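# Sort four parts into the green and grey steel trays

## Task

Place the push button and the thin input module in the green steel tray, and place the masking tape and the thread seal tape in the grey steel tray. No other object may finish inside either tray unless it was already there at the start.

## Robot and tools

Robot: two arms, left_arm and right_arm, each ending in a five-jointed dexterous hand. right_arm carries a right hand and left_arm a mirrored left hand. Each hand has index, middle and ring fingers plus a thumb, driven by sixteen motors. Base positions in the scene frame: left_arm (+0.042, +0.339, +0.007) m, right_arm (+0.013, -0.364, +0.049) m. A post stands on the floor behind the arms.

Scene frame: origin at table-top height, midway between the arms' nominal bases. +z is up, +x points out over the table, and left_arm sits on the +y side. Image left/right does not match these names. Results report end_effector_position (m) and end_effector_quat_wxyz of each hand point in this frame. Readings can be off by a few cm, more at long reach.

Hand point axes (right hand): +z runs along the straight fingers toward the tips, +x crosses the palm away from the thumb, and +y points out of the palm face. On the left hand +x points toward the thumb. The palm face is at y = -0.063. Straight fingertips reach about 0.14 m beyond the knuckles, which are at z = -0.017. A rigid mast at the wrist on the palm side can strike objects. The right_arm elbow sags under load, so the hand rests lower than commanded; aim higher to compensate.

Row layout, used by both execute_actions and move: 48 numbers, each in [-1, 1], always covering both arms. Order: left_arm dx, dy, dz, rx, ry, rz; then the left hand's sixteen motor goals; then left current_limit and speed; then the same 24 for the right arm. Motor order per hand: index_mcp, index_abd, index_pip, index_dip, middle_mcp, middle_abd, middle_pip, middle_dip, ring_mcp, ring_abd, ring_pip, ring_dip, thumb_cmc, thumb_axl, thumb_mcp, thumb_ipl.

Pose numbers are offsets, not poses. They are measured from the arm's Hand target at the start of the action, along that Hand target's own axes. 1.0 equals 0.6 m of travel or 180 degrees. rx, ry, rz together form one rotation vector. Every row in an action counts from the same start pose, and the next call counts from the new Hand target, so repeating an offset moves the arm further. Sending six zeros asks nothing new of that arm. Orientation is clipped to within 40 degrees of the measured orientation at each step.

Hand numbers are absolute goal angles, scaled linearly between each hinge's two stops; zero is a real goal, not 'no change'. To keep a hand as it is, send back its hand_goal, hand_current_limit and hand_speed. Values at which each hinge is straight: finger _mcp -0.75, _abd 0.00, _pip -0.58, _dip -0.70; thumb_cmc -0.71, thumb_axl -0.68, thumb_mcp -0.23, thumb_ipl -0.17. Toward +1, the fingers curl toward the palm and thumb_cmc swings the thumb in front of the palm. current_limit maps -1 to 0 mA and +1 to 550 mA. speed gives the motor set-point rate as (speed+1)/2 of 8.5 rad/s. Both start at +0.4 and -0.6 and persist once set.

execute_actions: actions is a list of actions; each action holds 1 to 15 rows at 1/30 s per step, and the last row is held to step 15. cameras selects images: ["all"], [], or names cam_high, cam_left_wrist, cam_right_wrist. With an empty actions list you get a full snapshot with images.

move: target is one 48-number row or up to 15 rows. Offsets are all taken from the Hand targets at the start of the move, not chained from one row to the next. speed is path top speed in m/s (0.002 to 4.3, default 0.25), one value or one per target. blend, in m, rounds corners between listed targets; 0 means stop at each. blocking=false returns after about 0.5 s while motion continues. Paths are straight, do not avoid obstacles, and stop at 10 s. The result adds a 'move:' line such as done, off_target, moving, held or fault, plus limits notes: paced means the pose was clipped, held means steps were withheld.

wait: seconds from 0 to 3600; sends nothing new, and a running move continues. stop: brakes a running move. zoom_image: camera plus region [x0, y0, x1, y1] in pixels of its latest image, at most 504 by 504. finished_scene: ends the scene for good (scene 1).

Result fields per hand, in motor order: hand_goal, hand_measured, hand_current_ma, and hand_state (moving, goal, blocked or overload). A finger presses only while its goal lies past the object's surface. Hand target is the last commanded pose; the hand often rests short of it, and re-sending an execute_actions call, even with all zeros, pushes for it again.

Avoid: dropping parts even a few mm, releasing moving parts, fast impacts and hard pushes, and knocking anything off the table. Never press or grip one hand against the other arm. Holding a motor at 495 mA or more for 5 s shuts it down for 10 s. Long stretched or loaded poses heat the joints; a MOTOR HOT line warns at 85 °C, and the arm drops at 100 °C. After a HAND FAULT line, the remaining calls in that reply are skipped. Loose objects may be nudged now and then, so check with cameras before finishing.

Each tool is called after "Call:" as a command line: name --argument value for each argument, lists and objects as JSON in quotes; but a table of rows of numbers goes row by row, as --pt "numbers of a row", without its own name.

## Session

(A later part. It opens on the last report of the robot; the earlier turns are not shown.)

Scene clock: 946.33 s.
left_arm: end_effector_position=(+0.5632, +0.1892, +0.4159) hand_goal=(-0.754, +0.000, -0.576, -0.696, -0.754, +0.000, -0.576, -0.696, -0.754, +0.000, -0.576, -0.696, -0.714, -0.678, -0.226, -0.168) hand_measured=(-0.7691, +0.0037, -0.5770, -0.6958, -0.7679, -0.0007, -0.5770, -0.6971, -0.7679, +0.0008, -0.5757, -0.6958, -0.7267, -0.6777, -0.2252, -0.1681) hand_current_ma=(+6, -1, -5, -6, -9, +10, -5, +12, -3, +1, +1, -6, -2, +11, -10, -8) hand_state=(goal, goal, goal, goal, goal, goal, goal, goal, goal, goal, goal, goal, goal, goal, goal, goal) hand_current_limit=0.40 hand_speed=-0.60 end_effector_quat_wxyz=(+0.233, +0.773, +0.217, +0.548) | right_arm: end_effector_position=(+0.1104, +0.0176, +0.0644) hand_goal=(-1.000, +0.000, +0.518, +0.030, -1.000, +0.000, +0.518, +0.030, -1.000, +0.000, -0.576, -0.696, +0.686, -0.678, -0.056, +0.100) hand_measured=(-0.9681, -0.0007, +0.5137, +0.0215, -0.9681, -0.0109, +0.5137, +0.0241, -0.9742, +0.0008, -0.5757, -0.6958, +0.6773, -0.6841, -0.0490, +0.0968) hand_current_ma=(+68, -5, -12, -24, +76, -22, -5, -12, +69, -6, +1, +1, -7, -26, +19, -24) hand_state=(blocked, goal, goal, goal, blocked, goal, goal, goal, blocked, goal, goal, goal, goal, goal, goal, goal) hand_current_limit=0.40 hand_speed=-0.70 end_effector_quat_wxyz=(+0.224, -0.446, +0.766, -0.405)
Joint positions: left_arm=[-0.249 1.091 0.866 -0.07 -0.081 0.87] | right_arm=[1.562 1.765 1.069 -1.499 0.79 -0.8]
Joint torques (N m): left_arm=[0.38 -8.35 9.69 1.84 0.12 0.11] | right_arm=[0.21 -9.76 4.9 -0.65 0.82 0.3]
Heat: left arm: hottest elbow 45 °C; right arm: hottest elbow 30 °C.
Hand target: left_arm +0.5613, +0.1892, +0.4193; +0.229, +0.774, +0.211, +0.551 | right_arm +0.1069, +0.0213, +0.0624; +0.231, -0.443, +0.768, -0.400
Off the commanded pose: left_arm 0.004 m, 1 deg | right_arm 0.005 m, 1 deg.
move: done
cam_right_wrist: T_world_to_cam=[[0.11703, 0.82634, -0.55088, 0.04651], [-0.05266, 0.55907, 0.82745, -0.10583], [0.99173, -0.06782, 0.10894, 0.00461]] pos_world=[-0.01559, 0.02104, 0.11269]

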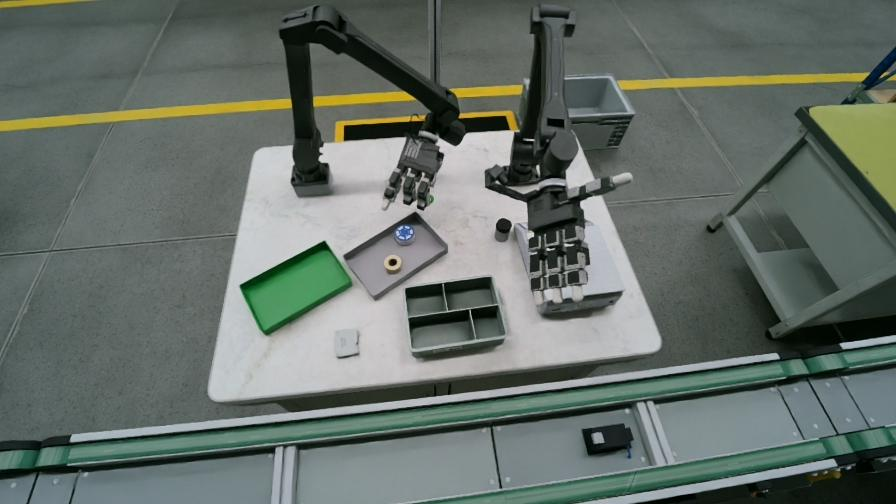

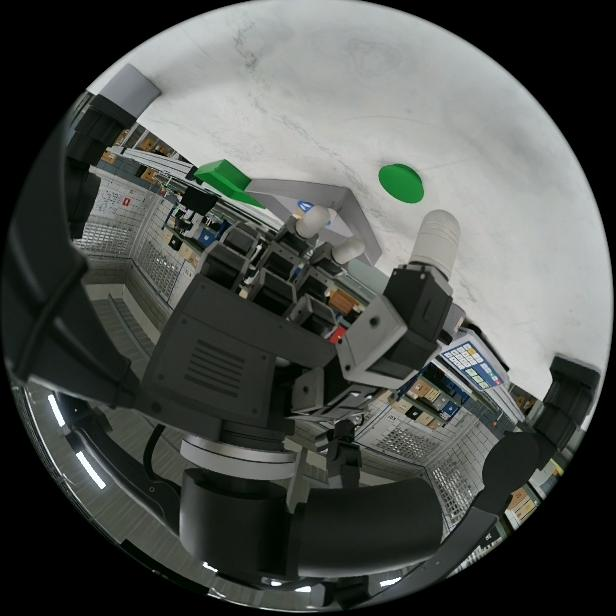

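Call:
move --target '[0,0,0,0,0,0,-0.754,0,-0.576,-0.696,-0.754,0,-0.576,-0.696,-0.754,0,-0.576,-0.696,-0.714,-0.678,-0.226,-0.168,0.4,-0.6,0.0003,0.0577,0.0348,0,0,0,-1,0,0.518,0.03,-1,0,0.518,0.03,-1,0,-0.576,-0.696,0.686,-0.678,-0.056,0.1,0.4,-0.7]' --speed 0.08 --cameras '["cam_high","cam_right_wrist"]'

Call:
zoom_image --camera "cam_high" --region '[370, 140, 470, 230]'

Call:
zoom_image --camera "cam_right_wrist" --region '[280, 130, 480, 330]'

Scene clock: 988.30 s.
left_arm: end_effector_position=(+0.5632, +0.1892, +0.4159) hand_goal=(-0.754, +0.000, -0.576, -0.696, -0.754, +0.000, -0.576, -0.696, -0.754, +0.000, -0.576, -0.696, -0.714, -0.678, -0.226, -0.168) hand_measured=(-0.7691, +0.0023, -0.5757, -0.6958, -0.7691, +0.0008, -0.5770, -0.6958, -0.7667, +0.0008, -0.5757, -0.6958, -0.7267, -0.6777, -0.2262, -0.1672) hand_current_ma=(+2, -8, -4, -4, -7, +7, -7, +3, +5, +2, +0, +2, -4, +8, -2, -5) hand_state=(goal, goal, goal, goal, goal, goal, goal, goal, goal, goal, goal, goal, goal, goal, goal, goal) hand_current_limit=0.40 hand_speed=-0.60 end_effector_quat_wxyz=(+0.233, +0.773, +0.217, +0.548) | right_arm: end_effector_position=(+0.1089, +0.0196, +0.0251) hand_goal=(-1.000, +0.000, +0.518, +0.030, -1.000, +0.000, +0.518, +0.030, -1.000, +0.000, -0.576, -0.696, +0.686, -0.678, -0.056, +0.100) hand_measured=(-0.9681, -0.0007, +0.5137, +0.0215, -0.9681, -0.0124, +0.5137, +0.0241, -0.9742, -0.0007, -0.5744, -0.6958, +0.6785, -0.6841, -0.0481, +0.0949) hand_current_ma=(+72, -5, -12, -20, +83, -25, -4, -14, +64, -10, +1, +6, -12, -23, +27, -20) hand_state=(blocked, goal, goal, goal, blocked, goal, goal, goal, blocked, goal, goal, goal, goal, goal, goal, goal) hand_current_limit=0.40 hand_speed=-0.70 end_effector_quat_wxyz=(+0.224, -0.444, +0.767, -0.404)
Joint positions: left_arm=[-0.249 1.091 0.866 -0.07 -0.081 0.87] | right_arm=[1.566 1.842 1.048 -1.403 0.787 -0.793]
Joint torques (N m): left_arm=[0.21 -8.18 9.72 1.91 0.14 0.1] | right_arm=[0.38 -10.46 4.34 -0.64 0.79 0.33]
Heat: left arm: hottest elbow 45 °C; right arm: hottest elbow 29 °C.
Hand target: left_arm +0.5613, +0.1892, +0.4193; +0.229, +0.774, +0.211, +0.551 | right_arm +0.1043, +0.0226, +0.0220; +0.230, -0.443, +0.768, -0.400
Off the commanded pose: left_arm 0.004 m, 1 deg | right_arm 0.006 m, 1 deg.
move: done
cam_right_wrist: T_world_to_cam=[[0.11907, 0.82761, -0.54853, 0.0231], [-0.0519, 0.55689, 0.82896, -0.07453], [0.99153, -0.07023, 0.10926, 0.01066]] pos_world=[-0.01718, 0.02314, 0.07329]

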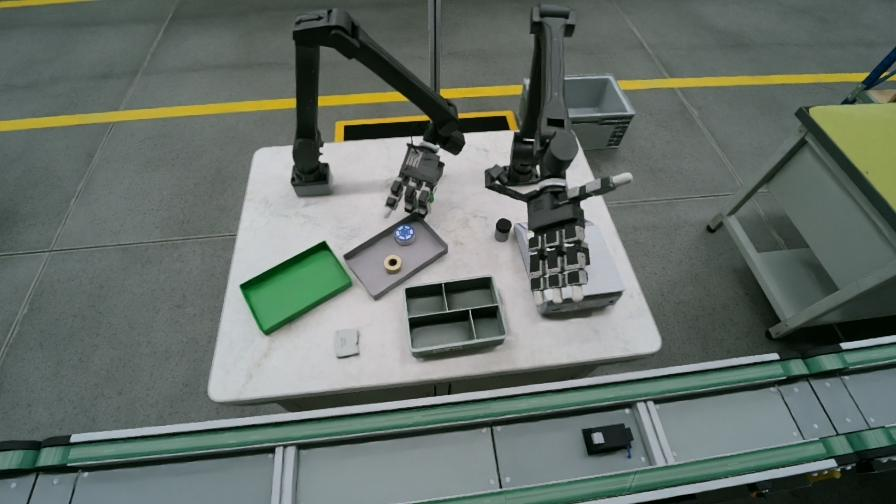

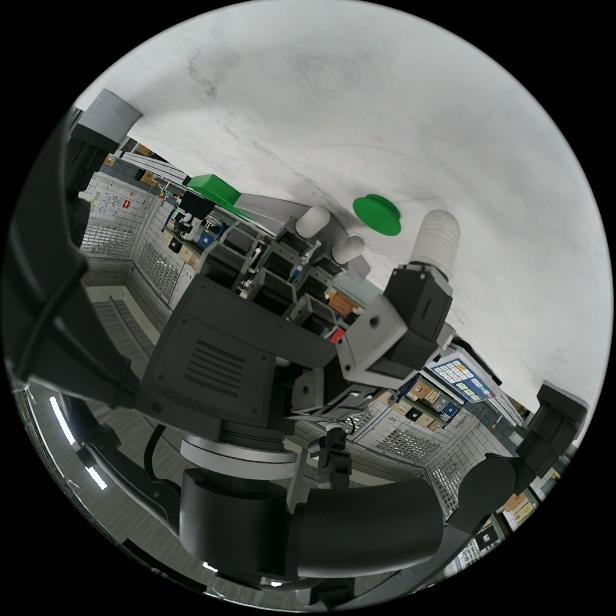

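Scaled by 5.040 from the camera's image (finer frame: 1280x720).

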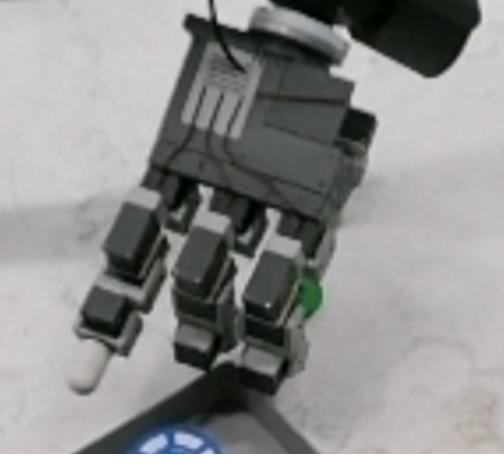

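Scaled by 2.520 from the camera's image (finer frame: 880x880).

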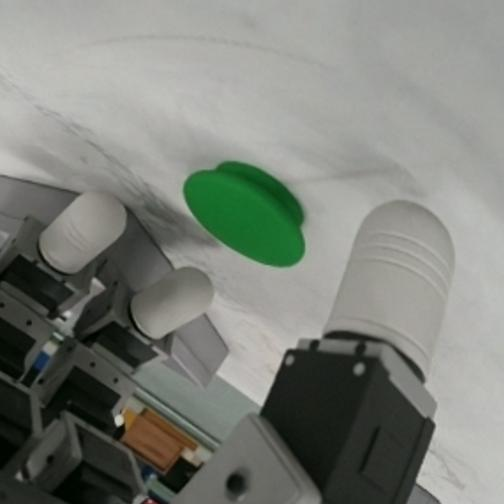

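Call:
execute_actions --actions '[]'

Scene clock: 1019.10 s.
left_arm: end_effector_position=(+0.5632, +0.1892, +0.4159) hand_goal=(-0.754, +0.000, -0.576, -0.696, -0.754, +0.000, -0.576, -0.696, -0.754, +0.000, -0.576, -0.696, -0.714, -0.678, -0.226, -0.168) hand_measured=(-0.7691, +0.0023, -0.5770, -0.6958, -0.7679, +0.0008, -0.5770, -0.6971, -0.7679, +0.0008, -0.5770, -0.6958, -0.7280, -0.6777, -0.2262, -0.1681) hand_current_ma=(-3, -8, -12, -8, -1, +8, -2, +8, +7, -4, -9, -4, -11, +2, -6, -6) hand_state=(goal, goal, goal, goal, goal, goal, goal, goal, goal, goal, goal, goal, goal, goal, goal, goal) hand_current_limit=0.40 hand_speed=-0.60 end_effector_quat_wxyz=(+0.233, +0.773, +0.217, +0.548) | right_arm: end_effector_position=(+0.1089, +0.0196, +0.0251) hand_goal=(-1.000, +0.000, +0.518, +0.030, -1.000, +0.000, +0.518, +0.030, -1.000, +0.000, -0.576, -0.696, +0.686, -0.678, -0.056, +0.100) hand_measured=(-0.9681, -0.0021, +0.5124, +0.0215, -0.9681, -0.0124, +0.5137, +0.0241, -0.9730, -0.0007, -0.5757, -0.6945, +0.6773, -0.6851, -0.0481, +0.0958) hand_current_ma=(+70, -4, -11, -16, +78, -23, -2, -16, +63, -3, -2, +8, -12, -18, +19, -26) hand_state=(blocked, goal, goal, goal, blocked, goal, goal, goal, blocked, goal, goal, goal, goal, goal, goal, goal) hand_current_limit=0.40 hand_speed=-0.70 end_effector_quat_wxyz=(+0.225, -0.444, +0.767, -0.404)
Joint positions: left_arm=[-0.249 1.091 0.866 -0.07 -0.081 0.87] | right_arm=[1.566 1.842 1.048 -1.403 0.787 -0.793]
Joint velocities: within noise
Joint torques (N m): left_arm=[0.32 -8.12 9.74 1.78 0.12 0.12] | right_arm=[0.38 -10.23 4.37 -0.65 0.8 0.33]
Motor temperatures (°C): left_arm=[25 30 45 26 26 27] | right_arm=[25 28 29 24 26 26]
Heat: left arm: hottest elbow 45 °C; right arm: hottest elbow 29 °C.
Hand target: left_arm +0.5613, +0.1892, +0.4193; +0.229, +0.774, +0.211, +0.551 | right_arm +0.1044, +0.0226, +0.0220; +0.230, -0.443, +0.768, -0.400
Off the commanded pose: left_arm 0.004 m, 1 deg | right_arm 0.006 m, 1 deg.
camera_calibration:
cam_left_wrist: T_world_to_cam=[[-0.28643, -0.00112, -0.9581, 0.5243], [-0.65563, 0.72943, 0.19515, 0.09079], [0.69864, 0.68406, -0.20967, -0.31345]] pos_world=[0.42869, 0.14879, 0.41889]
cam_right_wrist: T_world_to_cam=[[0.11927, 0.82775, -0.54828, 0.02308], [-0.05191, 0.55666, 0.82911, -0.07454], [0.9915, -0.07043, 0.10936, 0.01065]] pos_world=[-0.01718, 0.02314, 0.07329]

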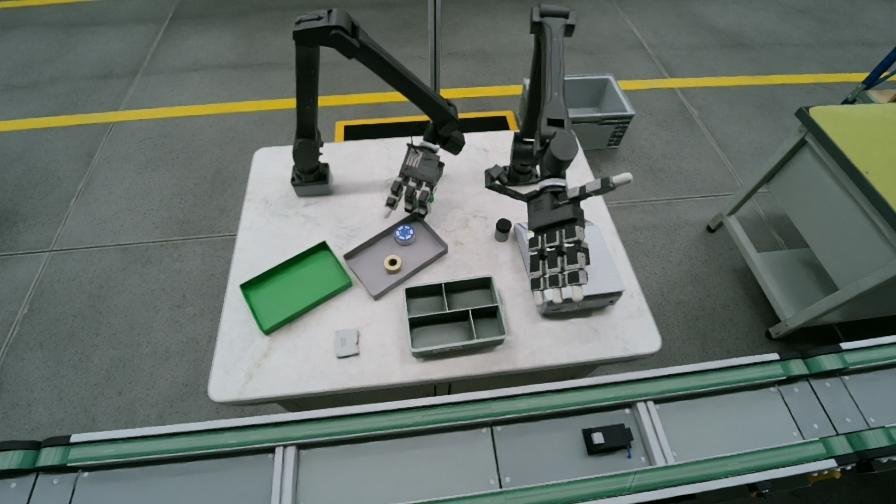

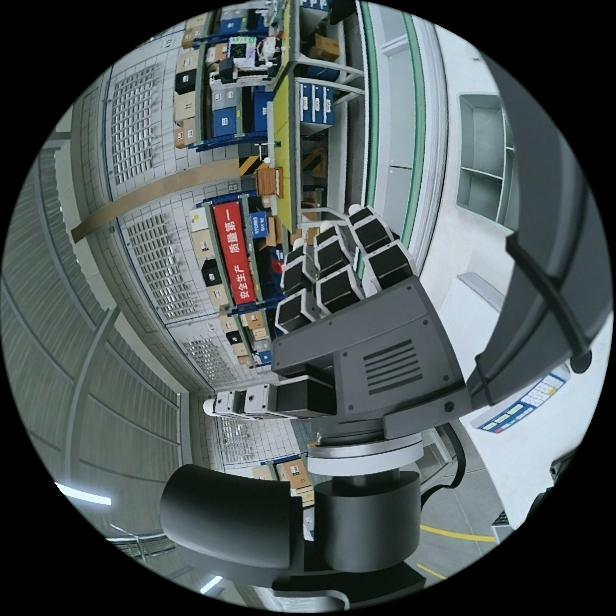

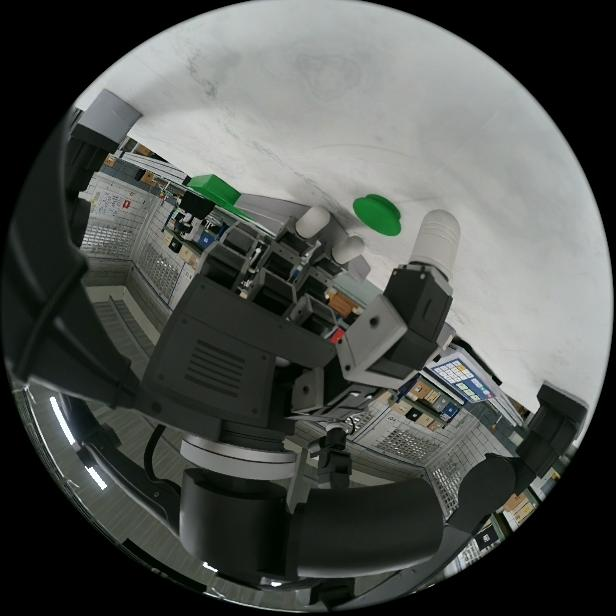

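Call:
move --target '[0,0,0,0,0,0,-0.754,0,-0.576,-0.696,-0.754,0,-0.576,-0.696,-0.754,0,-0.576,-0.696,-0.714,-0.678,-0.226,-0.168,0.4,-0.6,0,0.0157,0.011,0,0,0,-1,0,0.518,0.03,-1,0,0.518,0.03,-1,0,-0.576,-0.696,0.686,-0.678,-0.056,0.1,0.4,-0.7]' --speed 0.05 --cameras '["cam_right_wrist"]'

Scene clock: 1024.97 s.
left_arm: end_effector_position=(+0.5632, +0.1892, +0.4159) hand_goal=(-0.754, +0.000, -0.576, -0.696, -0.754, +0.000, -0.576, -0.696, -0.754, +0.000, -0.576, -0.696, -0.714, -0.678, -0.226, -0.168) hand_measured=(-0.7691, +0.0023, -0.5757, -0.6958, -0.7679, -0.0007, -0.5770, -0.6971, -0.7679, -0.0007, -0.5757, -0.6971, -0.7293, -0.6777, -0.2262, -0.1681) hand_current_ma=(-3, -7, -2, -1, +7, +5, +1, +14, -9, +3, -10, +1, -4, +8, -12, -11) hand_state=(goal, goal, goal, goal, goal, goal, goal, goal, goal, goal, goal, goal, goal, goal, goal, goal) hand_current_limit=0.40 hand_speed=-0.60 end_effector_quat_wxyz=(+0.233, +0.773, +0.217, +0.548) | right_arm: end_effector_position=(+0.1092, +0.0226, +0.0181) hand_goal=(-1.000, +0.000, +0.518, +0.030, -1.000, +0.000, +0.518, +0.030, -1.000, +0.000, -0.576, -0.696, +0.686, -0.678, -0.056, +0.100) hand_measured=(-0.9959, +0.0008, +0.5137, +0.0202, -0.9959, -0.0124, +0.5137, +0.0241, -0.9754, -0.0007, -0.5757, -0.6958, +0.6785, -0.6851, -0.0490, +0.0958) hand_current_ma=(+11, +9, -5, -12, +15, -25, -6, -13, +61, -4, +4, +6, -9, -23, +26, -19) hand_state=(goal, goal, goal, goal, goal, goal, goal, goal, blocked, goal, goal, goal, goal, goal, goal, goal) hand_current_limit=0.40 hand_speed=-0.70 end_effector_quat_wxyz=(+0.229, -0.442, +0.769, -0.401)
Joint positions: left_arm=[-0.249 1.091 0.866 -0.07 -0.081 0.87] | right_arm=[1.567 1.855 1.046 -1.377 0.789 -0.79]
Joint torques (N m): left_arm=[0.03 -8.76 9.87 1.8 0.14 0.12] | right_arm=[0.32 -9.82 4.01 -0.51 0.72 0.31]
Heat: left arm: hottest elbow 45 °C; right arm: hottest elbow 29 °C.
Hand target: left_arm +0.5613, +0.1892, +0.4193; +0.229, +0.774, +0.211, +0.551 | right_arm +0.1044, +0.0225, +0.0105; +0.231, -0.443, +0.768, -0.400
Off the commanded pose: left_arm 0.004 m, 1 deg | right_arm 0.009 m, 0 deg.
move: done
cam_right_wrist: T_world_to_cam=[[0.12046, 0.83425, -0.53807, 0.0162], [-0.05514, 0.5468, 0.83544, -0.06996], [0.99118, -0.07097, 0.11187, 0.01127]] pos_world=[-0.01698, 0.02554, 0.0659]

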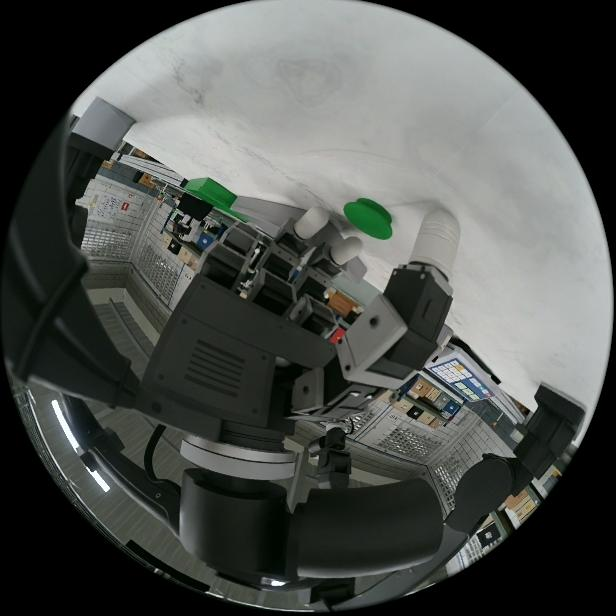

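Call:
zoom_image --camera "cam_right_wrist" --region '[280, 160, 480, 300]'

Call:
move --target '[0,0,0,0,0,0,-0.754,0,-0.576,-0.696,-0.754,0,-0.576,-0.696,-0.754,0,-0.576,-0.696,-0.714,-0.678,-0.226,-0.168,0.4,-0.6,0.0015,0.0105,0.0075,0,0,0,-1,0,0.518,0.03,-1,0,0.518,0.03,-1,0,-0.576,-0.696,0.686,-0.678,-0.056,0.1,0.4,-0.7]' --speed 0.05 --cameras '["cam_right_wrist"]'

Call:
zoom_image --camera "cam_right_wrist" --region '[280, 160, 480, 300]'

Scaled by 2.520 from the camera's image (finer frame: 880x880).

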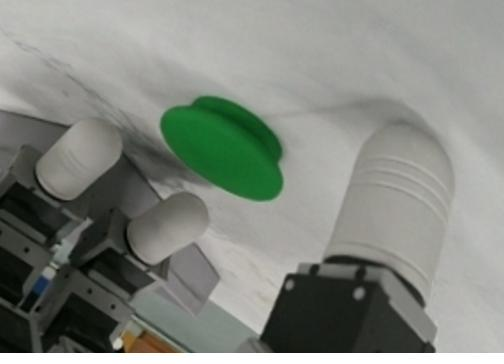

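Scene clock: 1029.03 s.
left_arm: end_effector_position=(+0.5632, +0.1892, +0.4159) hand_goal=(-0.754, +0.000, -0.576, -0.696, -0.754, +0.000, -0.576, -0.696, -0.754, +0.000, -0.576, -0.696, -0.714, -0.678, -0.226, -0.168) hand_measured=(-0.7691, +0.0008, -0.5770, -0.6958, -0.7691, -0.0007, -0.5770, -0.6958, -0.7679, +0.0023, -0.5770, -0.6971, -0.7280, -0.6767, -0.2262, -0.1672) hand_current_ma=(-2, -9, -8, -8, -5, +5, -6, +8, +3, +7, -16, +4, -6, +7, -5, -8) hand_state=(goal, goal, goal, goal, goal, goal, goal, goal, goal, goal, goal, goal, goal, goal, goal, goal) hand_current_limit=0.40 hand_speed=-0.60 end_effector_quat_wxyz=(+0.233, +0.773, +0.217, +0.548) | right_arm: end_effector_position=(+0.1089, +0.0228, +0.0166) hand_goal=(-1.000, +0.000, +0.518, +0.030, -1.000, +0.000, +0.518, +0.030, -1.000, +0.000, -0.576, -0.696, +0.686, -0.678, -0.056, +0.100) hand_measured=(-0.9983, +0.0037, +0.5124, +0.0215, -0.9995, +0.0008, +0.5098, +0.0241, -0.9742, -0.0007, -0.5757, -0.6958, +0.6773, -0.6841, -0.0490, +0.0958) hand_current_ma=(-1, -5, -5, -12, +8, +1, -14, -11, +64, -12, +2, +4, -7, -16, +17, -22) hand_state=(goal, goal, goal, goal, goal, goal, goal, goal, blocked, goal, goal, goal, goal, goal, goal, goal) hand_current_limit=0.40 hand_speed=-0.70 end_effector_quat_wxyz=(+0.232, -0.443, +0.768, -0.400)
Joint positions: left_arm=[-0.249 1.091 0.866 -0.07 -0.081 0.87] | right_arm=[1.57 1.857 1.042 -1.37 0.795 -0.788]
Joint torques (N m): left_arm=[0.15 -8 9.72 1.84 0.16 0.11] | right_arm=[0.03 -9 3.85 -0.03 0.44 0.31]
Heat: left arm: hottest elbow 45 °C; right arm: hottest elbow 29 °C.
Hand target: left_arm +0.5613, +0.1892, +0.4193; +0.229, +0.774, +0.211, +0.551 | right_arm +0.1040, +0.0218, +0.0028; +0.231, -0.443, +0.768, -0.400
Off the commanded pose: left_arm 0.004 m, 1 deg | right_arm 0.015 m, 0 deg.
move: off_target (right_arm)
cam_right_wrist: T_world_to_cam=[[0.11867, 0.83643, -0.53507, 0.01539], [-0.0628, 0.54412, 0.83665, -0.06793], [0.99095, -0.06568, 0.1171, 0.0116]] pos_world=[-0.01759, 0.02485, 0.06371]

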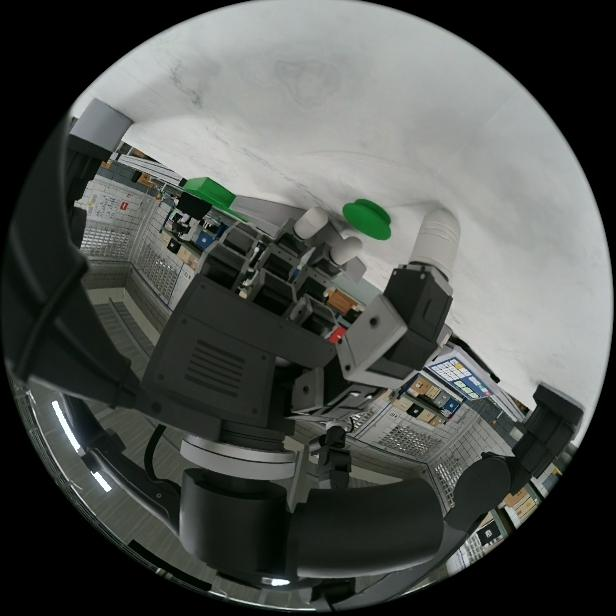

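Scaled by 2.520 from the camera's image (finer frame: 880x880).

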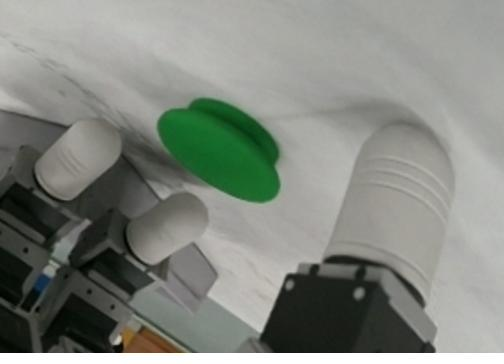

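Call:
move --target '[0,0,0,0,0,0,-0.754,0,-0.576,-0.696,-0.754,0,-0.576,-0.696,-0.754,0,-0.576,-0.696,-0.714,-0.678,-0.226,-0.168,0.4,-0.6,-0.0019,-0.0137,0.0079,0,0,0,-1,0,0.518,0.03,-1,0,0.518,0.03,-1,0,-0.576,-0.696,0.686,-0.678,-0.056,0.1,0.4,-0.7]' --speed 0.05 --cameras '["cam_right_wrist"]'

Call:
zoom_image --camera "cam_right_wrist" --region '[280, 160, 480, 300]'

Scene clock: 1042.50 s.
left_arm: end_effector_position=(+0.5632, +0.1892, +0.4159) hand_goal=(-0.754, +0.000, -0.576, -0.696, -0.754, +0.000, -0.576, -0.696, -0.754, +0.000, -0.576, -0.696, -0.714, -0.678, -0.226, -0.168) hand_measured=(-0.7691, +0.0023, -0.5757, -0.6958, -0.7691, -0.0007, -0.5770, -0.6958, -0.7679, -0.0007, -0.5770, -0.6958, -0.7280, -0.6777, -0.2262, -0.1681) hand_current_ma=(-10, -3, -3, -10, +0, +8, -3, +8, +4, -10, -14, -6, -3, +4, -10, -15) hand_state=(goal, goal, goal, goal, goal, goal, goal, goal, goal, goal, goal, goal, goal, goal, goal, goal) hand_current_limit=0.40 hand_speed=-0.60 end_effector_quat_wxyz=(+0.233, +0.773, +0.217, +0.548) | right_arm: end_effector_position=(+0.1108, +0.0220, +0.0156) hand_goal=(-1.000, +0.000, +0.518, +0.030, -1.000, +0.000, +0.518, +0.030, -1.000, +0.000, -0.576, -0.696, +0.686, -0.678, -0.056, +0.100) hand_measured=(-0.9959, +0.0037, +0.5137, +0.0202, -1.0000, +0.0008, +0.5098, +0.0241, -0.9730, -0.0007, -0.5744, -0.6958, +0.6785, -0.6841, -0.0481, +0.0949) hand_current_ma=(+7, -1, -7, -10, +10, -3, -8, +1, +75, -13, -5, +6, -7, -20, +25, -16) hand_state=(goal, goal, goal, goal, goal, goal, goal, goal, blocked, goal, goal, goal, goal, goal, goal, goal) hand_current_limit=0.40 hand_speed=-0.70 end_effector_quat_wxyz=(+0.238, -0.444, +0.765, -0.401)
Joint positions: left_arm=[-0.249 1.091 0.866 -0.07 -0.081 0.87] | right_arm=[1.57 1.857 1.035 -1.361 0.808 -0.788]
Joint torques (N m): left_arm=[0.21 -8.06 9.78 1.88 0.17 0.1] | right_arm=[-1.44 -10.05 3.56 -0.02 0.38 0.09]
Heat: left arm: hottest elbow 45 °C; right arm: hottest shoulder 28 °C.
Hand target: left_arm +0.5613, +0.1892, +0.4193; +0.229, +0.774, +0.211, +0.551 | right_arm +0.1120, +0.0185, +0.0068; +0.231, -0.443, +0.768, -0.400
Off the commanded pose: left_arm 0.004 m, 1 deg | right_arm 0.010 m, 1 deg.
move: done
cam_right_wrist: T_world_to_cam=[[0.11816, 0.83828, -0.53229, 0.01528], [-0.07535, 0.54207, 0.83695, -0.06513], [0.99013, -0.05879, 0.12722, 0.00957]] pos_world=[-0.01619, 0.02306, 0.06142]

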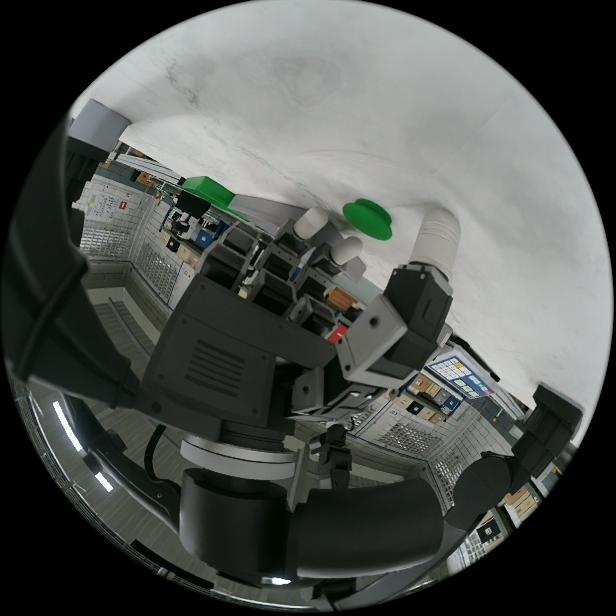

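Scaled by 2.520 from the camera's image (finer frame: 880x880).

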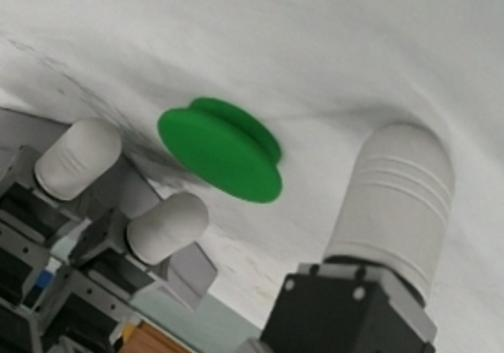

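Call:
move --target '[0,0,0,0,0,0,-0.754,0,-0.576,-0.696,-0.754,0,-0.576,-0.696,-0.754,0,-0.576,-0.696,-0.714,-0.678,-0.226,-0.168,0.4,-0.6,0,-0.0095,-0.0067,0,0,0,-0.85,0,0.518,0.03,-0.85,0,0.518,0.03,-1,0,-0.576,-0.696,0.686,-0.678,0.15,0,0.4,-0.85]' --speed 0.05 --cameras '["cam_right_wrist"]'

Call:
zoom_image --camera "cam_right_wrist" --region '[280, 160, 480, 300]'

Scene clock: 1074.13 s.
left_arm: end_effector_position=(+0.5632, +0.1892, +0.4159) hand_goal=(-0.754, +0.000, -0.576, -0.696, -0.754, +0.000, -0.576, -0.696, -0.754, +0.000, -0.576, -0.696, -0.714, -0.678, -0.226, -0.168) hand_measured=(-0.7691, +0.0023, -0.5770, -0.6971, -0.7679, -0.0007, -0.5770, -0.6971, -0.7667, +0.0008, -0.5770, -0.6958, -0.7280, -0.6777, -0.2262, -0.1681) hand_current_ma=(+2, -6, +0, -6, -1, +10, -3, +9, -1, -4, -12, -4, -6, +6, -10, -5) hand_state=(goal, goal, goal, goal, goal, goal, goal, goal, goal, goal, goal, goal, goal, goal, goal, goal) hand_current_limit=0.40 hand_speed=-0.60 end_effector_quat_wxyz=(+0.233, +0.773, +0.217, +0.548) | right_arm: end_effector_position=(+0.1114, +0.0223, +0.0189) hand_goal=(-0.850, +0.000, +0.518, +0.030, -0.850, +0.000, +0.518, +0.030, -1.000, +0.000, -0.576, -0.696, +0.686, -0.678, +0.150, +0.000) hand_measured=(-0.9524, +0.0037, +0.4983, +0.0202, -0.9609, +0.0052, +0.4983, +0.0228, -0.9742, -0.0007, -0.5757, -0.6958, +0.6773, -0.6841, +0.1449, +0.0034) hand_current_ma=(-236, +12, -37, -18, -247, -5, -35, -8, +72, -6, -5, +3, -3, -27, -8, +0) hand_state=(blocked, goal, goal, goal, blocked, goal, goal, goal, blocked, goal, goal, goal, goal, goal, goal, goal) hand_current_limit=0.40 hand_speed=-0.85 end_effector_quat_wxyz=(+0.241, -0.443, +0.766, -0.398)
Joint positions: left_arm=[-0.249 1.091 0.866 -0.07 -0.081 0.87] | right_arm=[1.57 1.847 1.032 -1.361 0.81 -0.788]
Joint torques (N m): left_arm=[0.26 -8.35 9.74 1.81 0.13 0.11] | right_arm=[-1.44 -10.29 4.01 -0.66 0.3 0.09]
Heat: left arm: hottest elbow 45 °C; right arm: hottest shoulder 28 °C.
Hand target: left_arm +0.5613, +0.1892, +0.4193; +0.229, +0.774, +0.211, +0.551 | right_arm +0.1120, +0.0184, +0.0137; +0.231, -0.443, +0.768, -0.400
Off the commanded pose: left_arm 0.004 m, 1 deg | right_arm 0.006 m, 1 deg.
move: done
cam_right_wrist: T_world_to_cam=[[0.11867, 0.84215, -0.52603, 0.01647], [-0.07728, 0.536, 0.84068, -0.06777], [0.98992, -0.05911, 0.12868, 0.00858]] pos_world=[-0.01569, 0.02296, 0.06453]

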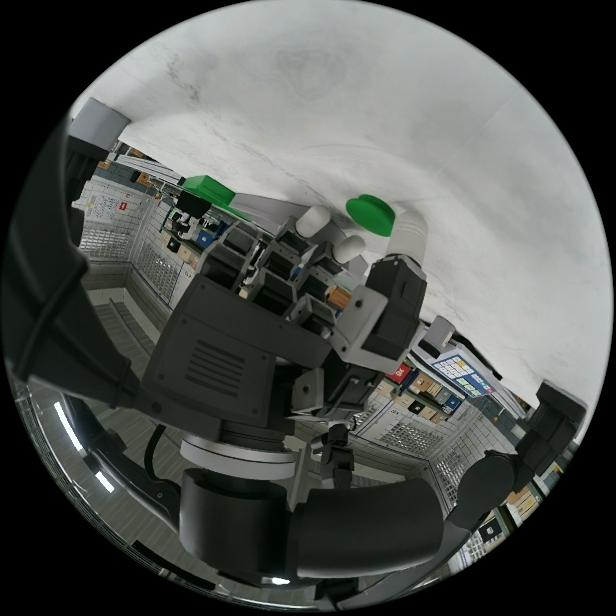

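Scaled by 2.520 from the camera's image (finer frame: 880x880).

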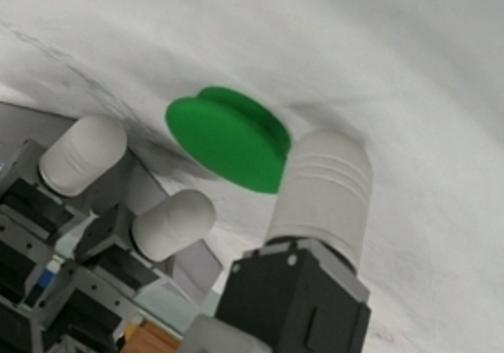

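Call:
move --target '[0,0,0,0,0,0,-0.754,0,-0.576,-0.696,-0.754,0,-0.576,-0.696,-0.754,0,-0.576,-0.696,-0.714,-0.678,-0.226,-0.168,0.4,-0.6,0,-0.0068,-0.0048,0,0,0,-0.85,0,0.518,0.03,-0.85,0,0.518,0.03,-1,0,-0.576,-0.696,0.686,-0.678,0.15,0,0.4,-0.85]' --speed 0.05 --cameras '["cam_right_wrist"]'

Call:
zoom_image --camera "cam_right_wrist" --region '[280, 160, 480, 300]'

Scene clock: 1084.13 s.
left_arm: end_effector_position=(+0.5632, +0.1892, +0.4159) hand_goal=(-0.754, +0.000, -0.576, -0.696, -0.754, +0.000, -0.576, -0.696, -0.754, +0.000, -0.576, -0.696, -0.714, -0.678, -0.226, -0.168) hand_measured=(-0.7691, +0.0037, -0.5770, -0.6958, -0.7679, +0.0008, -0.5770, -0.6958, -0.7679, +0.0008, -0.5770, -0.6971, -0.7293, -0.6767, -0.2252, -0.1681) hand_current_ma=(-5, -17, -12, -12, -5, +10, -4, +0, +4, -4, -1, -7, -11, -1, +0, -8) hand_state=(goal, goal, goal, goal, goal, goal, goal, goal, goal, goal, goal, goal, goal, goal, goal, goal) hand_current_limit=0.40 hand_speed=-0.60 end_effector_quat_wxyz=(+0.233, +0.773, +0.217, +0.548) | right_arm: end_effector_position=(+0.1116, +0.0225, +0.0211) hand_goal=(-0.850, +0.000, +0.518, +0.030, -0.850, +0.000, +0.518, +0.030, -1.000, +0.000, -0.576, -0.696, +0.686, -0.678, +0.150, +0.000) hand_measured=(-0.9332, +0.0052, +0.4983, +0.0215, -0.9452, +0.0052, +0.4970, +0.0241, -0.9730, -0.0007, -0.5744, -0.6983, +0.6773, -0.6841, +0.1449, +0.0024) hand_current_ma=(-191, +6, -44, -19, -209, +0, -33, -10, +66, -6, +4, +1, -9, -24, -12, +5) hand_state=(blocked, goal, goal, goal, blocked, goal, blocked, goal, blocked, goal, goal, goal, goal, goal, goal, goal) hand_current_limit=0.40 hand_speed=-0.85 end_effector_quat_wxyz=(+0.241, -0.442, +0.767, -0.398)
Joint positions: left_arm=[-0.249 1.091 0.866 -0.07 -0.081 0.87] | right_arm=[1.569 1.842 1.032 -1.364 0.81 -0.788]
Joint torques (N m): left_arm=[0.03 -8.59 9.77 1.74 0.15 0.11] | right_arm=[-1.44 -10.64 4.23 -1.02 0.28 0.09]
Heat: left arm: hottest elbow 45 °C; right arm: hottest shoulder 28 °C.
Hand target: left_arm +0.5613, +0.1892, +0.4193; +0.229, +0.774, +0.211, +0.551 | right_arm +0.1120, +0.0185, +0.0188; +0.231, -0.443, +0.769, -0.400
Off the commanded pose: left_arm 0.004 m, 1 deg | right_arm 0.005 m, 1 deg.
move: done
cam_right_wrist: T_world_to_cam=[[0.11904, 0.84332, -0.52406, 0.0174], [-0.07747, 0.53409, 0.84187, -0.06956], [0.98986, -0.05962, 0.12891, 0.00811]] pos_world=[-0.01549, 0.02296, 0.06663]

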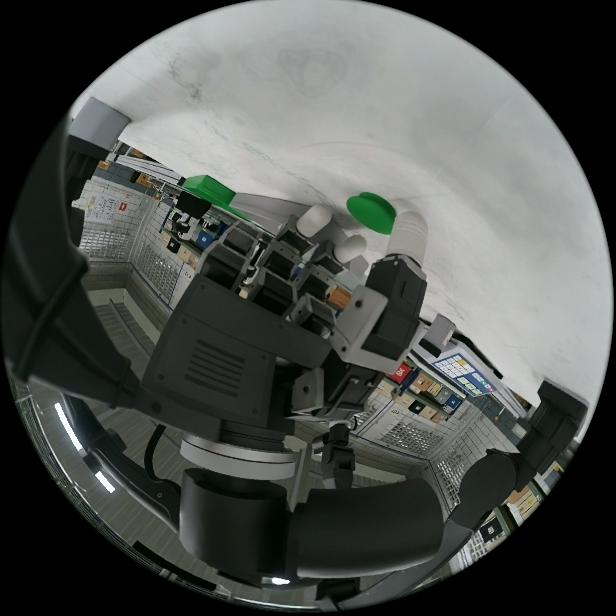

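Scaled by 2.520 from the camera's image (finer frame: 880x880).

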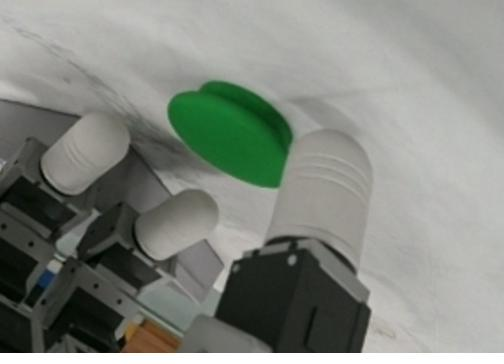

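Call:
move --target '[0,0,0,0,0,0,-0.754,0,-0.576,-0.696,-0.754,0,-0.576,-0.696,-0.754,0,-0.576,-0.696,-0.714,-0.678,-0.226,-0.168,0.4,-0.6,0,-0.0068,-0.0048,0,0,0,-0.85,0,0.518,0.03,-0.85,0,0.518,0.03,-1,0,-0.576,-0.696,0.686,-0.678,0.15,0,0.4,-0.85]' --speed 0.05 --cameras '["cam_right_wrist"]'

Call:
zoom_image --camera "cam_right_wrist" --region '[280, 160, 480, 300]'

Scene clock: 1093.20 s.
left_arm: end_effector_position=(+0.5632, +0.1892, +0.4159) hand_goal=(-0.754, +0.000, -0.576, -0.696, -0.754, +0.000, -0.576, -0.696, -0.754, +0.000, -0.576, -0.696, -0.714, -0.678, -0.226, -0.168) hand_measured=(-0.7679, +0.0037, -0.5770, -0.6971, -0.7679, -0.0007, -0.5757, -0.6958, -0.7691, +0.0008, -0.5770, -0.6971, -0.7280, -0.6767, -0.2262, -0.1672) hand_current_ma=(+1, -6, -8, -12, -11, +2, -6, +10, -2, +0, -7, -2, -6, +7, -11, -9) hand_state=(goal, goal, goal, goal, goal, goal, goal, goal, goal, goal, goal, goal, goal, goal, goal, goal) hand_current_limit=0.40 hand_speed=-0.60 end_effector_quat_wxyz=(+0.233, +0.773, +0.217, +0.548) | right_arm: end_effector_position=(+0.1115, +0.0220, +0.0244) hand_goal=(-0.850, +0.000, +0.518, +0.030, -0.850, +0.000, +0.518, +0.030, -1.000, +0.000, -0.576, -0.696, +0.686, -0.678, +0.150, +0.000) hand_measured=(-0.9030, -0.0007, +0.4996, +0.0215, -0.9114, +0.0008, +0.4970, +0.0228, -0.9742, -0.0007, -0.5744, -0.6958, +0.6773, -0.6841, +0.1459, +0.0034) hand_current_ma=(-119, -4, -45, -19, -131, -10, -39, -10, +68, -12, +7, +1, -7, -23, +2, -1) hand_state=(blocked, goal, goal, goal, blocked, goal, blocked, goal, blocked, goal, goal, goal, goal, goal, goal, goal) hand_current_limit=0.40 hand_speed=-0.85 end_effector_quat_wxyz=(+0.241, -0.442, +0.767, -0.397)
Joint positions: left_arm=[-0.249 1.091 0.866 -0.07 -0.081 0.87] | right_arm=[1.569 1.834 1.032 -1.372 0.809 -0.788]
Joint torques (N m): left_arm=[0.09 -8.12 9.7 1.85 0.13 0.11] | right_arm=[-1.38 -10.7 4.45 -1.24 0.32 0.09]
Heat: left arm: hottest elbow 45 °C; right arm: hottest shoulder 28 °C.
Hand target: left_arm +0.5613, +0.1892, +0.4193; +0.229, +0.774, +0.211, +0.551 | right_arm +0.1120, +0.0185, +0.0238; +0.231, -0.443, +0.769, -0.400
Off the commanded pose: left_arm 0.004 m, 1 deg | right_arm 0.004 m, 1 deg.
move: done
cam_right_wrist: T_world_to_cam=[[0.11905, 0.8437, -0.52345, 0.01948], [-0.07634, 0.53341, 0.8424, -0.07222], [0.98995, -0.06032, 0.12791, 0.00784]] pos_world=[-0.01559, 0.02256, 0.07003]

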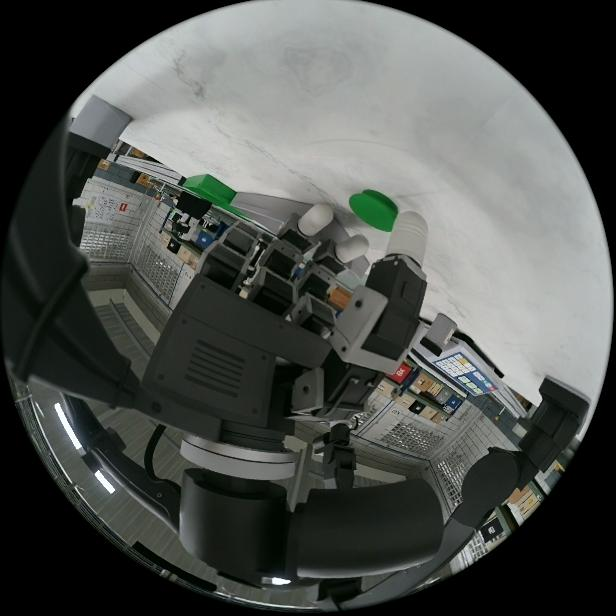

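Scaled by 2.520 from the camera's image (finer frame: 880x880).

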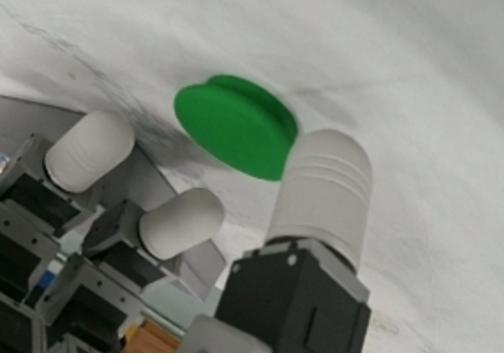

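Call:
move --target '[0,0,0,0,0,0,-0.754,0,-0.576,-0.696,-0.754,0,-0.576,-0.696,-0.754,0,-0.576,-0.696,-0.714,-0.678,-0.226,-0.168,0.4,-0.6,0,-0.0068,-0.0048,0,0,0,-0.85,0,0.518,0.03,-0.85,0,0.518,0.03,-1,0,-0.576,-0.696,0.686,-0.678,0.15,0,0.4,-0.85]' --speed 0.05 --cameras '["cam_right_wrist"]'

Call:
zoom_image --camera "cam_right_wrist" --region '[280, 160, 480, 300]'

Scene clock: 1098.27 s.
left_arm: end_effector_position=(+0.5632, +0.1892, +0.4159) hand_goal=(-0.754, +0.000, -0.576, -0.696, -0.754, +0.000, -0.576, -0.696, -0.754, +0.000, -0.576, -0.696, -0.714, -0.678, -0.226, -0.168) hand_measured=(-0.7691, +0.0023, -0.5770, -0.6958, -0.7679, +0.0008, -0.5757, -0.6958, -0.7679, +0.0008, -0.5757, -0.6958, -0.7280, -0.6788, -0.2262, -0.1681) hand_current_ma=(+5, -8, -6, -12, +0, +12, +1, +12, -1, +1, -5, -5, -9, +8, -11, -11) hand_state=(goal, goal, goal, goal, goal, goal, goal, goal, goal, goal, goal, goal, goal, goal, goal, goal) hand_current_limit=0.40 hand_speed=-0.60 end_effector_quat_wxyz=(+0.233, +0.773, +0.217, +0.548) | right_arm: end_effector_position=(+0.1110, +0.0211, +0.0272) hand_goal=(-0.850, +0.000, +0.518, +0.030, -0.850, +0.000, +0.518, +0.030, -1.000, +0.000, -0.576, -0.696, +0.686, -0.678, +0.150, +0.000) hand_measured=(-0.8765, +0.0023, +0.4996, +0.0215, -0.8813, +0.0008, +0.4983, +0.0241, -0.9742, -0.0007, -0.5744, -0.6971, +0.6785, -0.6851, +0.1449, +0.0034) hand_current_ma=(-54, +1, -40, -16, -69, -7, -34, -9, +63, -12, -3, +2, -10, -25, -6, -3) hand_state=(blocked, goal, goal, goal, blocked, goal, blocked, goal, blocked, goal, goal, goal, goal, goal, goal, goal) hand_current_limit=0.40 hand_speed=-0.85 end_effector_quat_wxyz=(+0.239, -0.442, +0.768, -0.397)
Joint positions: left_arm=[-0.249 1.091 0.866 -0.07 -0.081 0.87] | right_arm=[1.569 1.827 1.032 -1.38 0.806 -0.788]
Joint torques (N m): left_arm=[0.32 -8.47 9.69 1.91 0.14 0.1] | right_arm=[-1.38 -10.93 4.68 -1.43 0.45 0.09]
Heat: left arm: hottest elbow 45 °C; right arm: hottest shoulder 28 °C.
Hand target: left_arm +0.5613, +0.1892, +0.4193; +0.229, +0.774, +0.211, +0.551 | right_arm +0.1120, +0.0185, +0.0287; +0.231, -0.443, +0.769, -0.400
Off the commanded pose: left_arm 0.004 m, 1 deg | right_arm 0.003 m, 1 deg.
move: done
cam_right_wrist: T_world_to_cam=[[0.11921, 0.8429, -0.5247, 0.02177], [-0.0733, 0.5345, 0.84199, -0.07448], [0.99016, -0.06192, 0.1255, 0.00801]] pos_world=[-0.01599, 0.02196, 0.07313]

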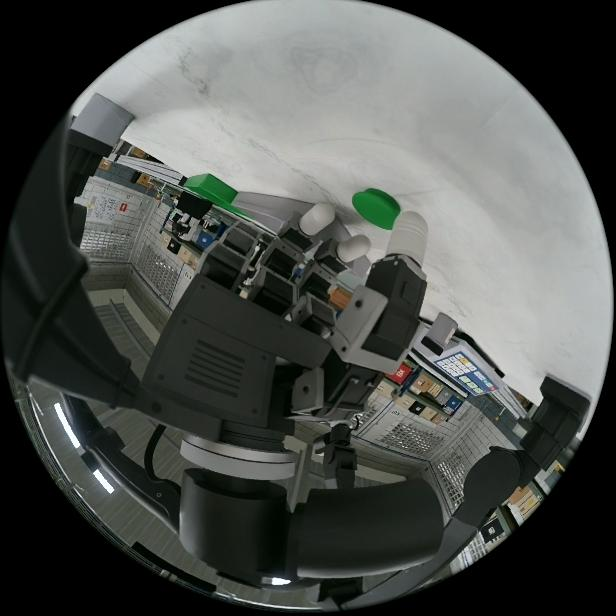

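Scaled by 2.520 from the camera's image (finer frame: 880x880).

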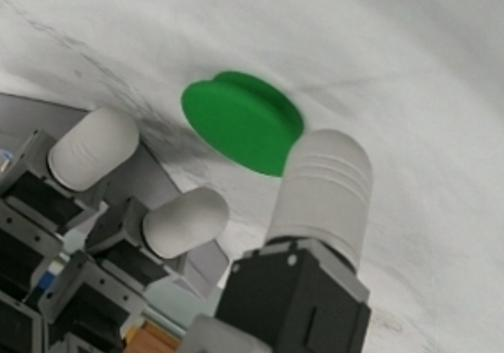

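Call:
move --pt "0 0 0 0 0 0 -0.754 0 -0.576 -0.696 -0.754 0 -0.576 -0.696 -0.754 0 -0.576 -0.696 -0.714 -0.678 -0.226 -0.168 0.4 -0.6 0 -0.0683 -0.0477 0 0 0 -0.85 0 0.518 0.03 -0.85 0 0.518 0.03 -1 0 -0.576 -0.696 0.686 -0.678 0.0 0.05 0.4 -0.7" --pt "0 0 0 0 0 0 -0.754 0 -0.576 -0.696 -0.754 0 -0.576 -0.696 -0.754 0 -0.576 -0.696 -0.714 -0.678 -0.226 -0.168 0.4 -0.6 0.0115 -0.0668 -0.0528 0 -0.2207 -0.1541 -0.9 0 0.518 0.03 -0.9 0 0.518 0.03 -1 0 -0.576 -0.696 0.686 -0.678 0.0 0.05 0.4 -0.7" --speed 0.15 --cameras '["all"]'

Call:
zoom_image --camera "cam_high" --region '[200, 130, 500, 380]'

Scene clock: 1126.20 s.
left_arm: end_effector_position=(+0.5632, +0.1892, +0.4159) hand_goal=(-0.754, +0.000, -0.576, -0.696, -0.754, +0.000, -0.576, -0.696, -0.754, +0.000, -0.576, -0.696, -0.714, -0.678, -0.226, -0.168) hand_measured=(-0.7679, +0.0023, -0.5757, -0.6971, -0.7691, -0.0007, -0.5757, -0.6958, -0.7679, +0.0008, -0.5770, -0.6958, -0.7280, -0.6777, -0.2252, -0.1681) hand_current_ma=(-14, -3, +1, -12, +1, +4, -8, +13, -2, +6, -3, -4, -16, +7, -3, -9) hand_state=(goal, goal, goal, goal, goal, goal, goal, goal, goal, goal, goal, goal, goal, goal, goal, goal) hand_current_limit=0.40 hand_speed=-0.60 end_effector_quat_wxyz=(+0.233, +0.773, +0.217, +0.548) | right_arm: end_effector_position=(+0.1007, +0.0132, +0.0772) hand_goal=(-0.900, +0.000, +0.518, +0.030, -0.900, +0.000, +0.518, +0.030, -1.000, +0.000, -0.576, -0.696, +0.686, -0.678, +0.000, +0.050) hand_measured=(-0.8680, +0.0037, +0.5086, +0.0215, -0.8680, +0.0052, +0.5086, +0.0253, -0.9754, -0.0007, -0.5744, -0.6971, +0.6785, -0.6841, +0.0014, +0.0463) hand_current_ma=(+68, +5, -17, -15, +83, +0, -11, -12, +64, -6, +4, +1, -6, -24, +10, -20) hand_state=(blocked, goal, goal, goal, blocked, goal, goal, goal, blocked, goal, goal, goal, goal, goal, goal, goal) hand_current_limit=0.40 hand_speed=-0.70 end_effector_quat_wxyz=(-0.369, +0.717, -0.524, +0.275)
Joint positions: left_arm=[-0.249 1.091 0.866 -0.07 -0.081 0.87] | right_arm=[1.561 1.363 0.651 -0.447 0.89 -2.092]
Joint torques (N m): left_arm=[0.15 -8.47 9.77 1.85 0.18 0.11] | right_arm=[-1.85 -7.53 6.09 1.4 0.97 0.06]
Heat: left arm: hottest elbow 45 °C; right arm: hottest shoulder 28 °C.
Hand target: left_arm +0.5613, +0.1892, +0.4193; +0.229, +0.774, +0.211, +0.551 | right_arm +0.1060, +0.0139, +0.0797; -0.375, +0.719, -0.519, +0.270
Off the commanded pose: left_arm 0.004 m, 1 deg | right_arm 0.006 m, 1 deg.
joint sent to its limit (right arm) — joint 6 (wrist roll), lower limit. The joint targets still meet the commanded pose.
move: done
cam_left_wrist: T_world_to_cam=[[-0.28643, -0.00112, -0.9581, 0.5243], [-0.65563, 0.72943, 0.19515, 0.09079], [0.69864, 0.68406, -0.20967, -0.31345]] pos_world=[0.42869, 0.14879, 0.41889]
cam_right_wrist: T_world_to_cam=[[-0.5359, 0.6478, -0.54144, 0.12572], [-0.44059, 0.33247, 0.83387, -0.07285], [0.7202, 0.68543, 0.10724, 0.03012]] pos_world=[0.01359, -0.07786, 0.12559]

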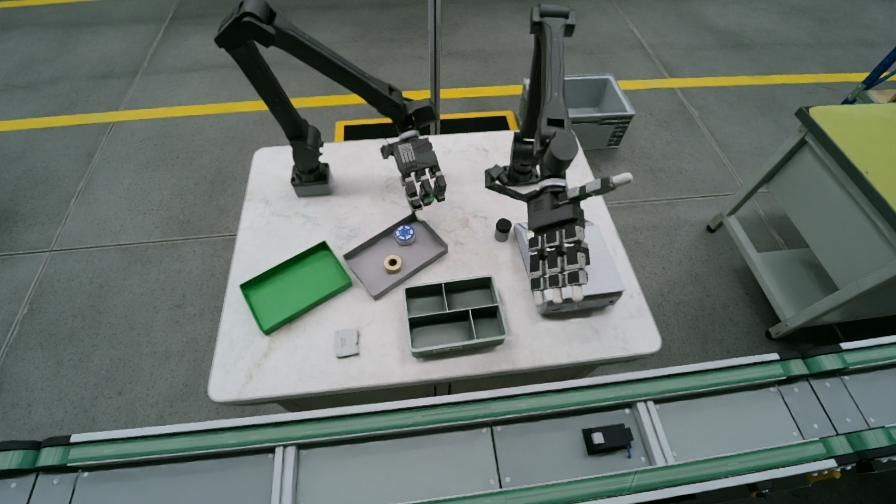

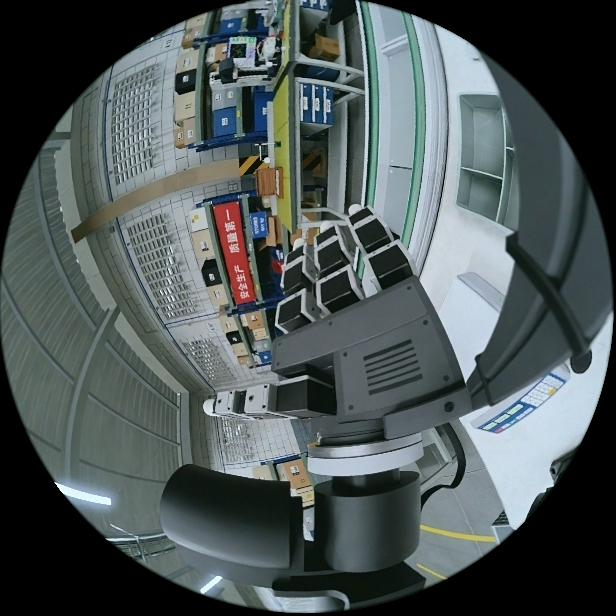

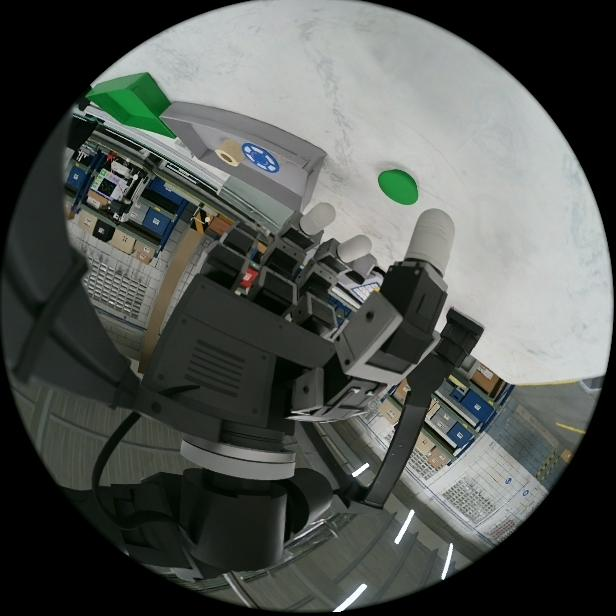

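Scaled by 1.680 from the camera's image (finer frame: 1280x720).

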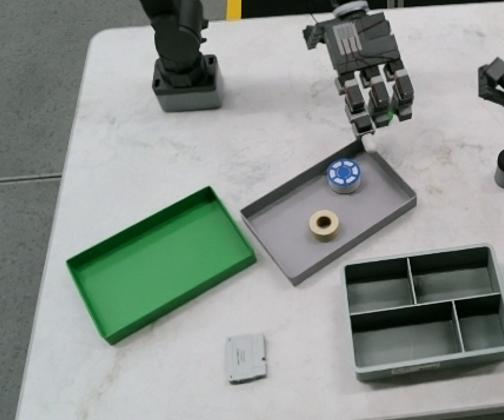

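Call:
zoom_image --camera "cam_high" --region '[380, 160, 470, 230]'

Scaled by 5.600 from the camera's image (finer frame: 1280x720).

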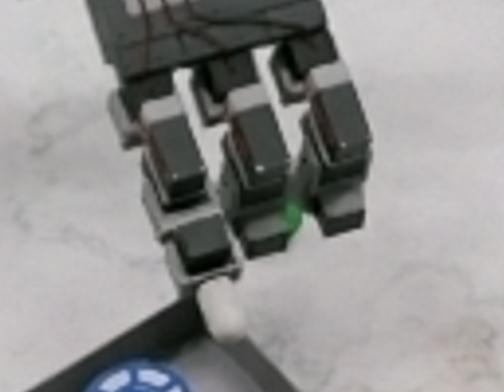

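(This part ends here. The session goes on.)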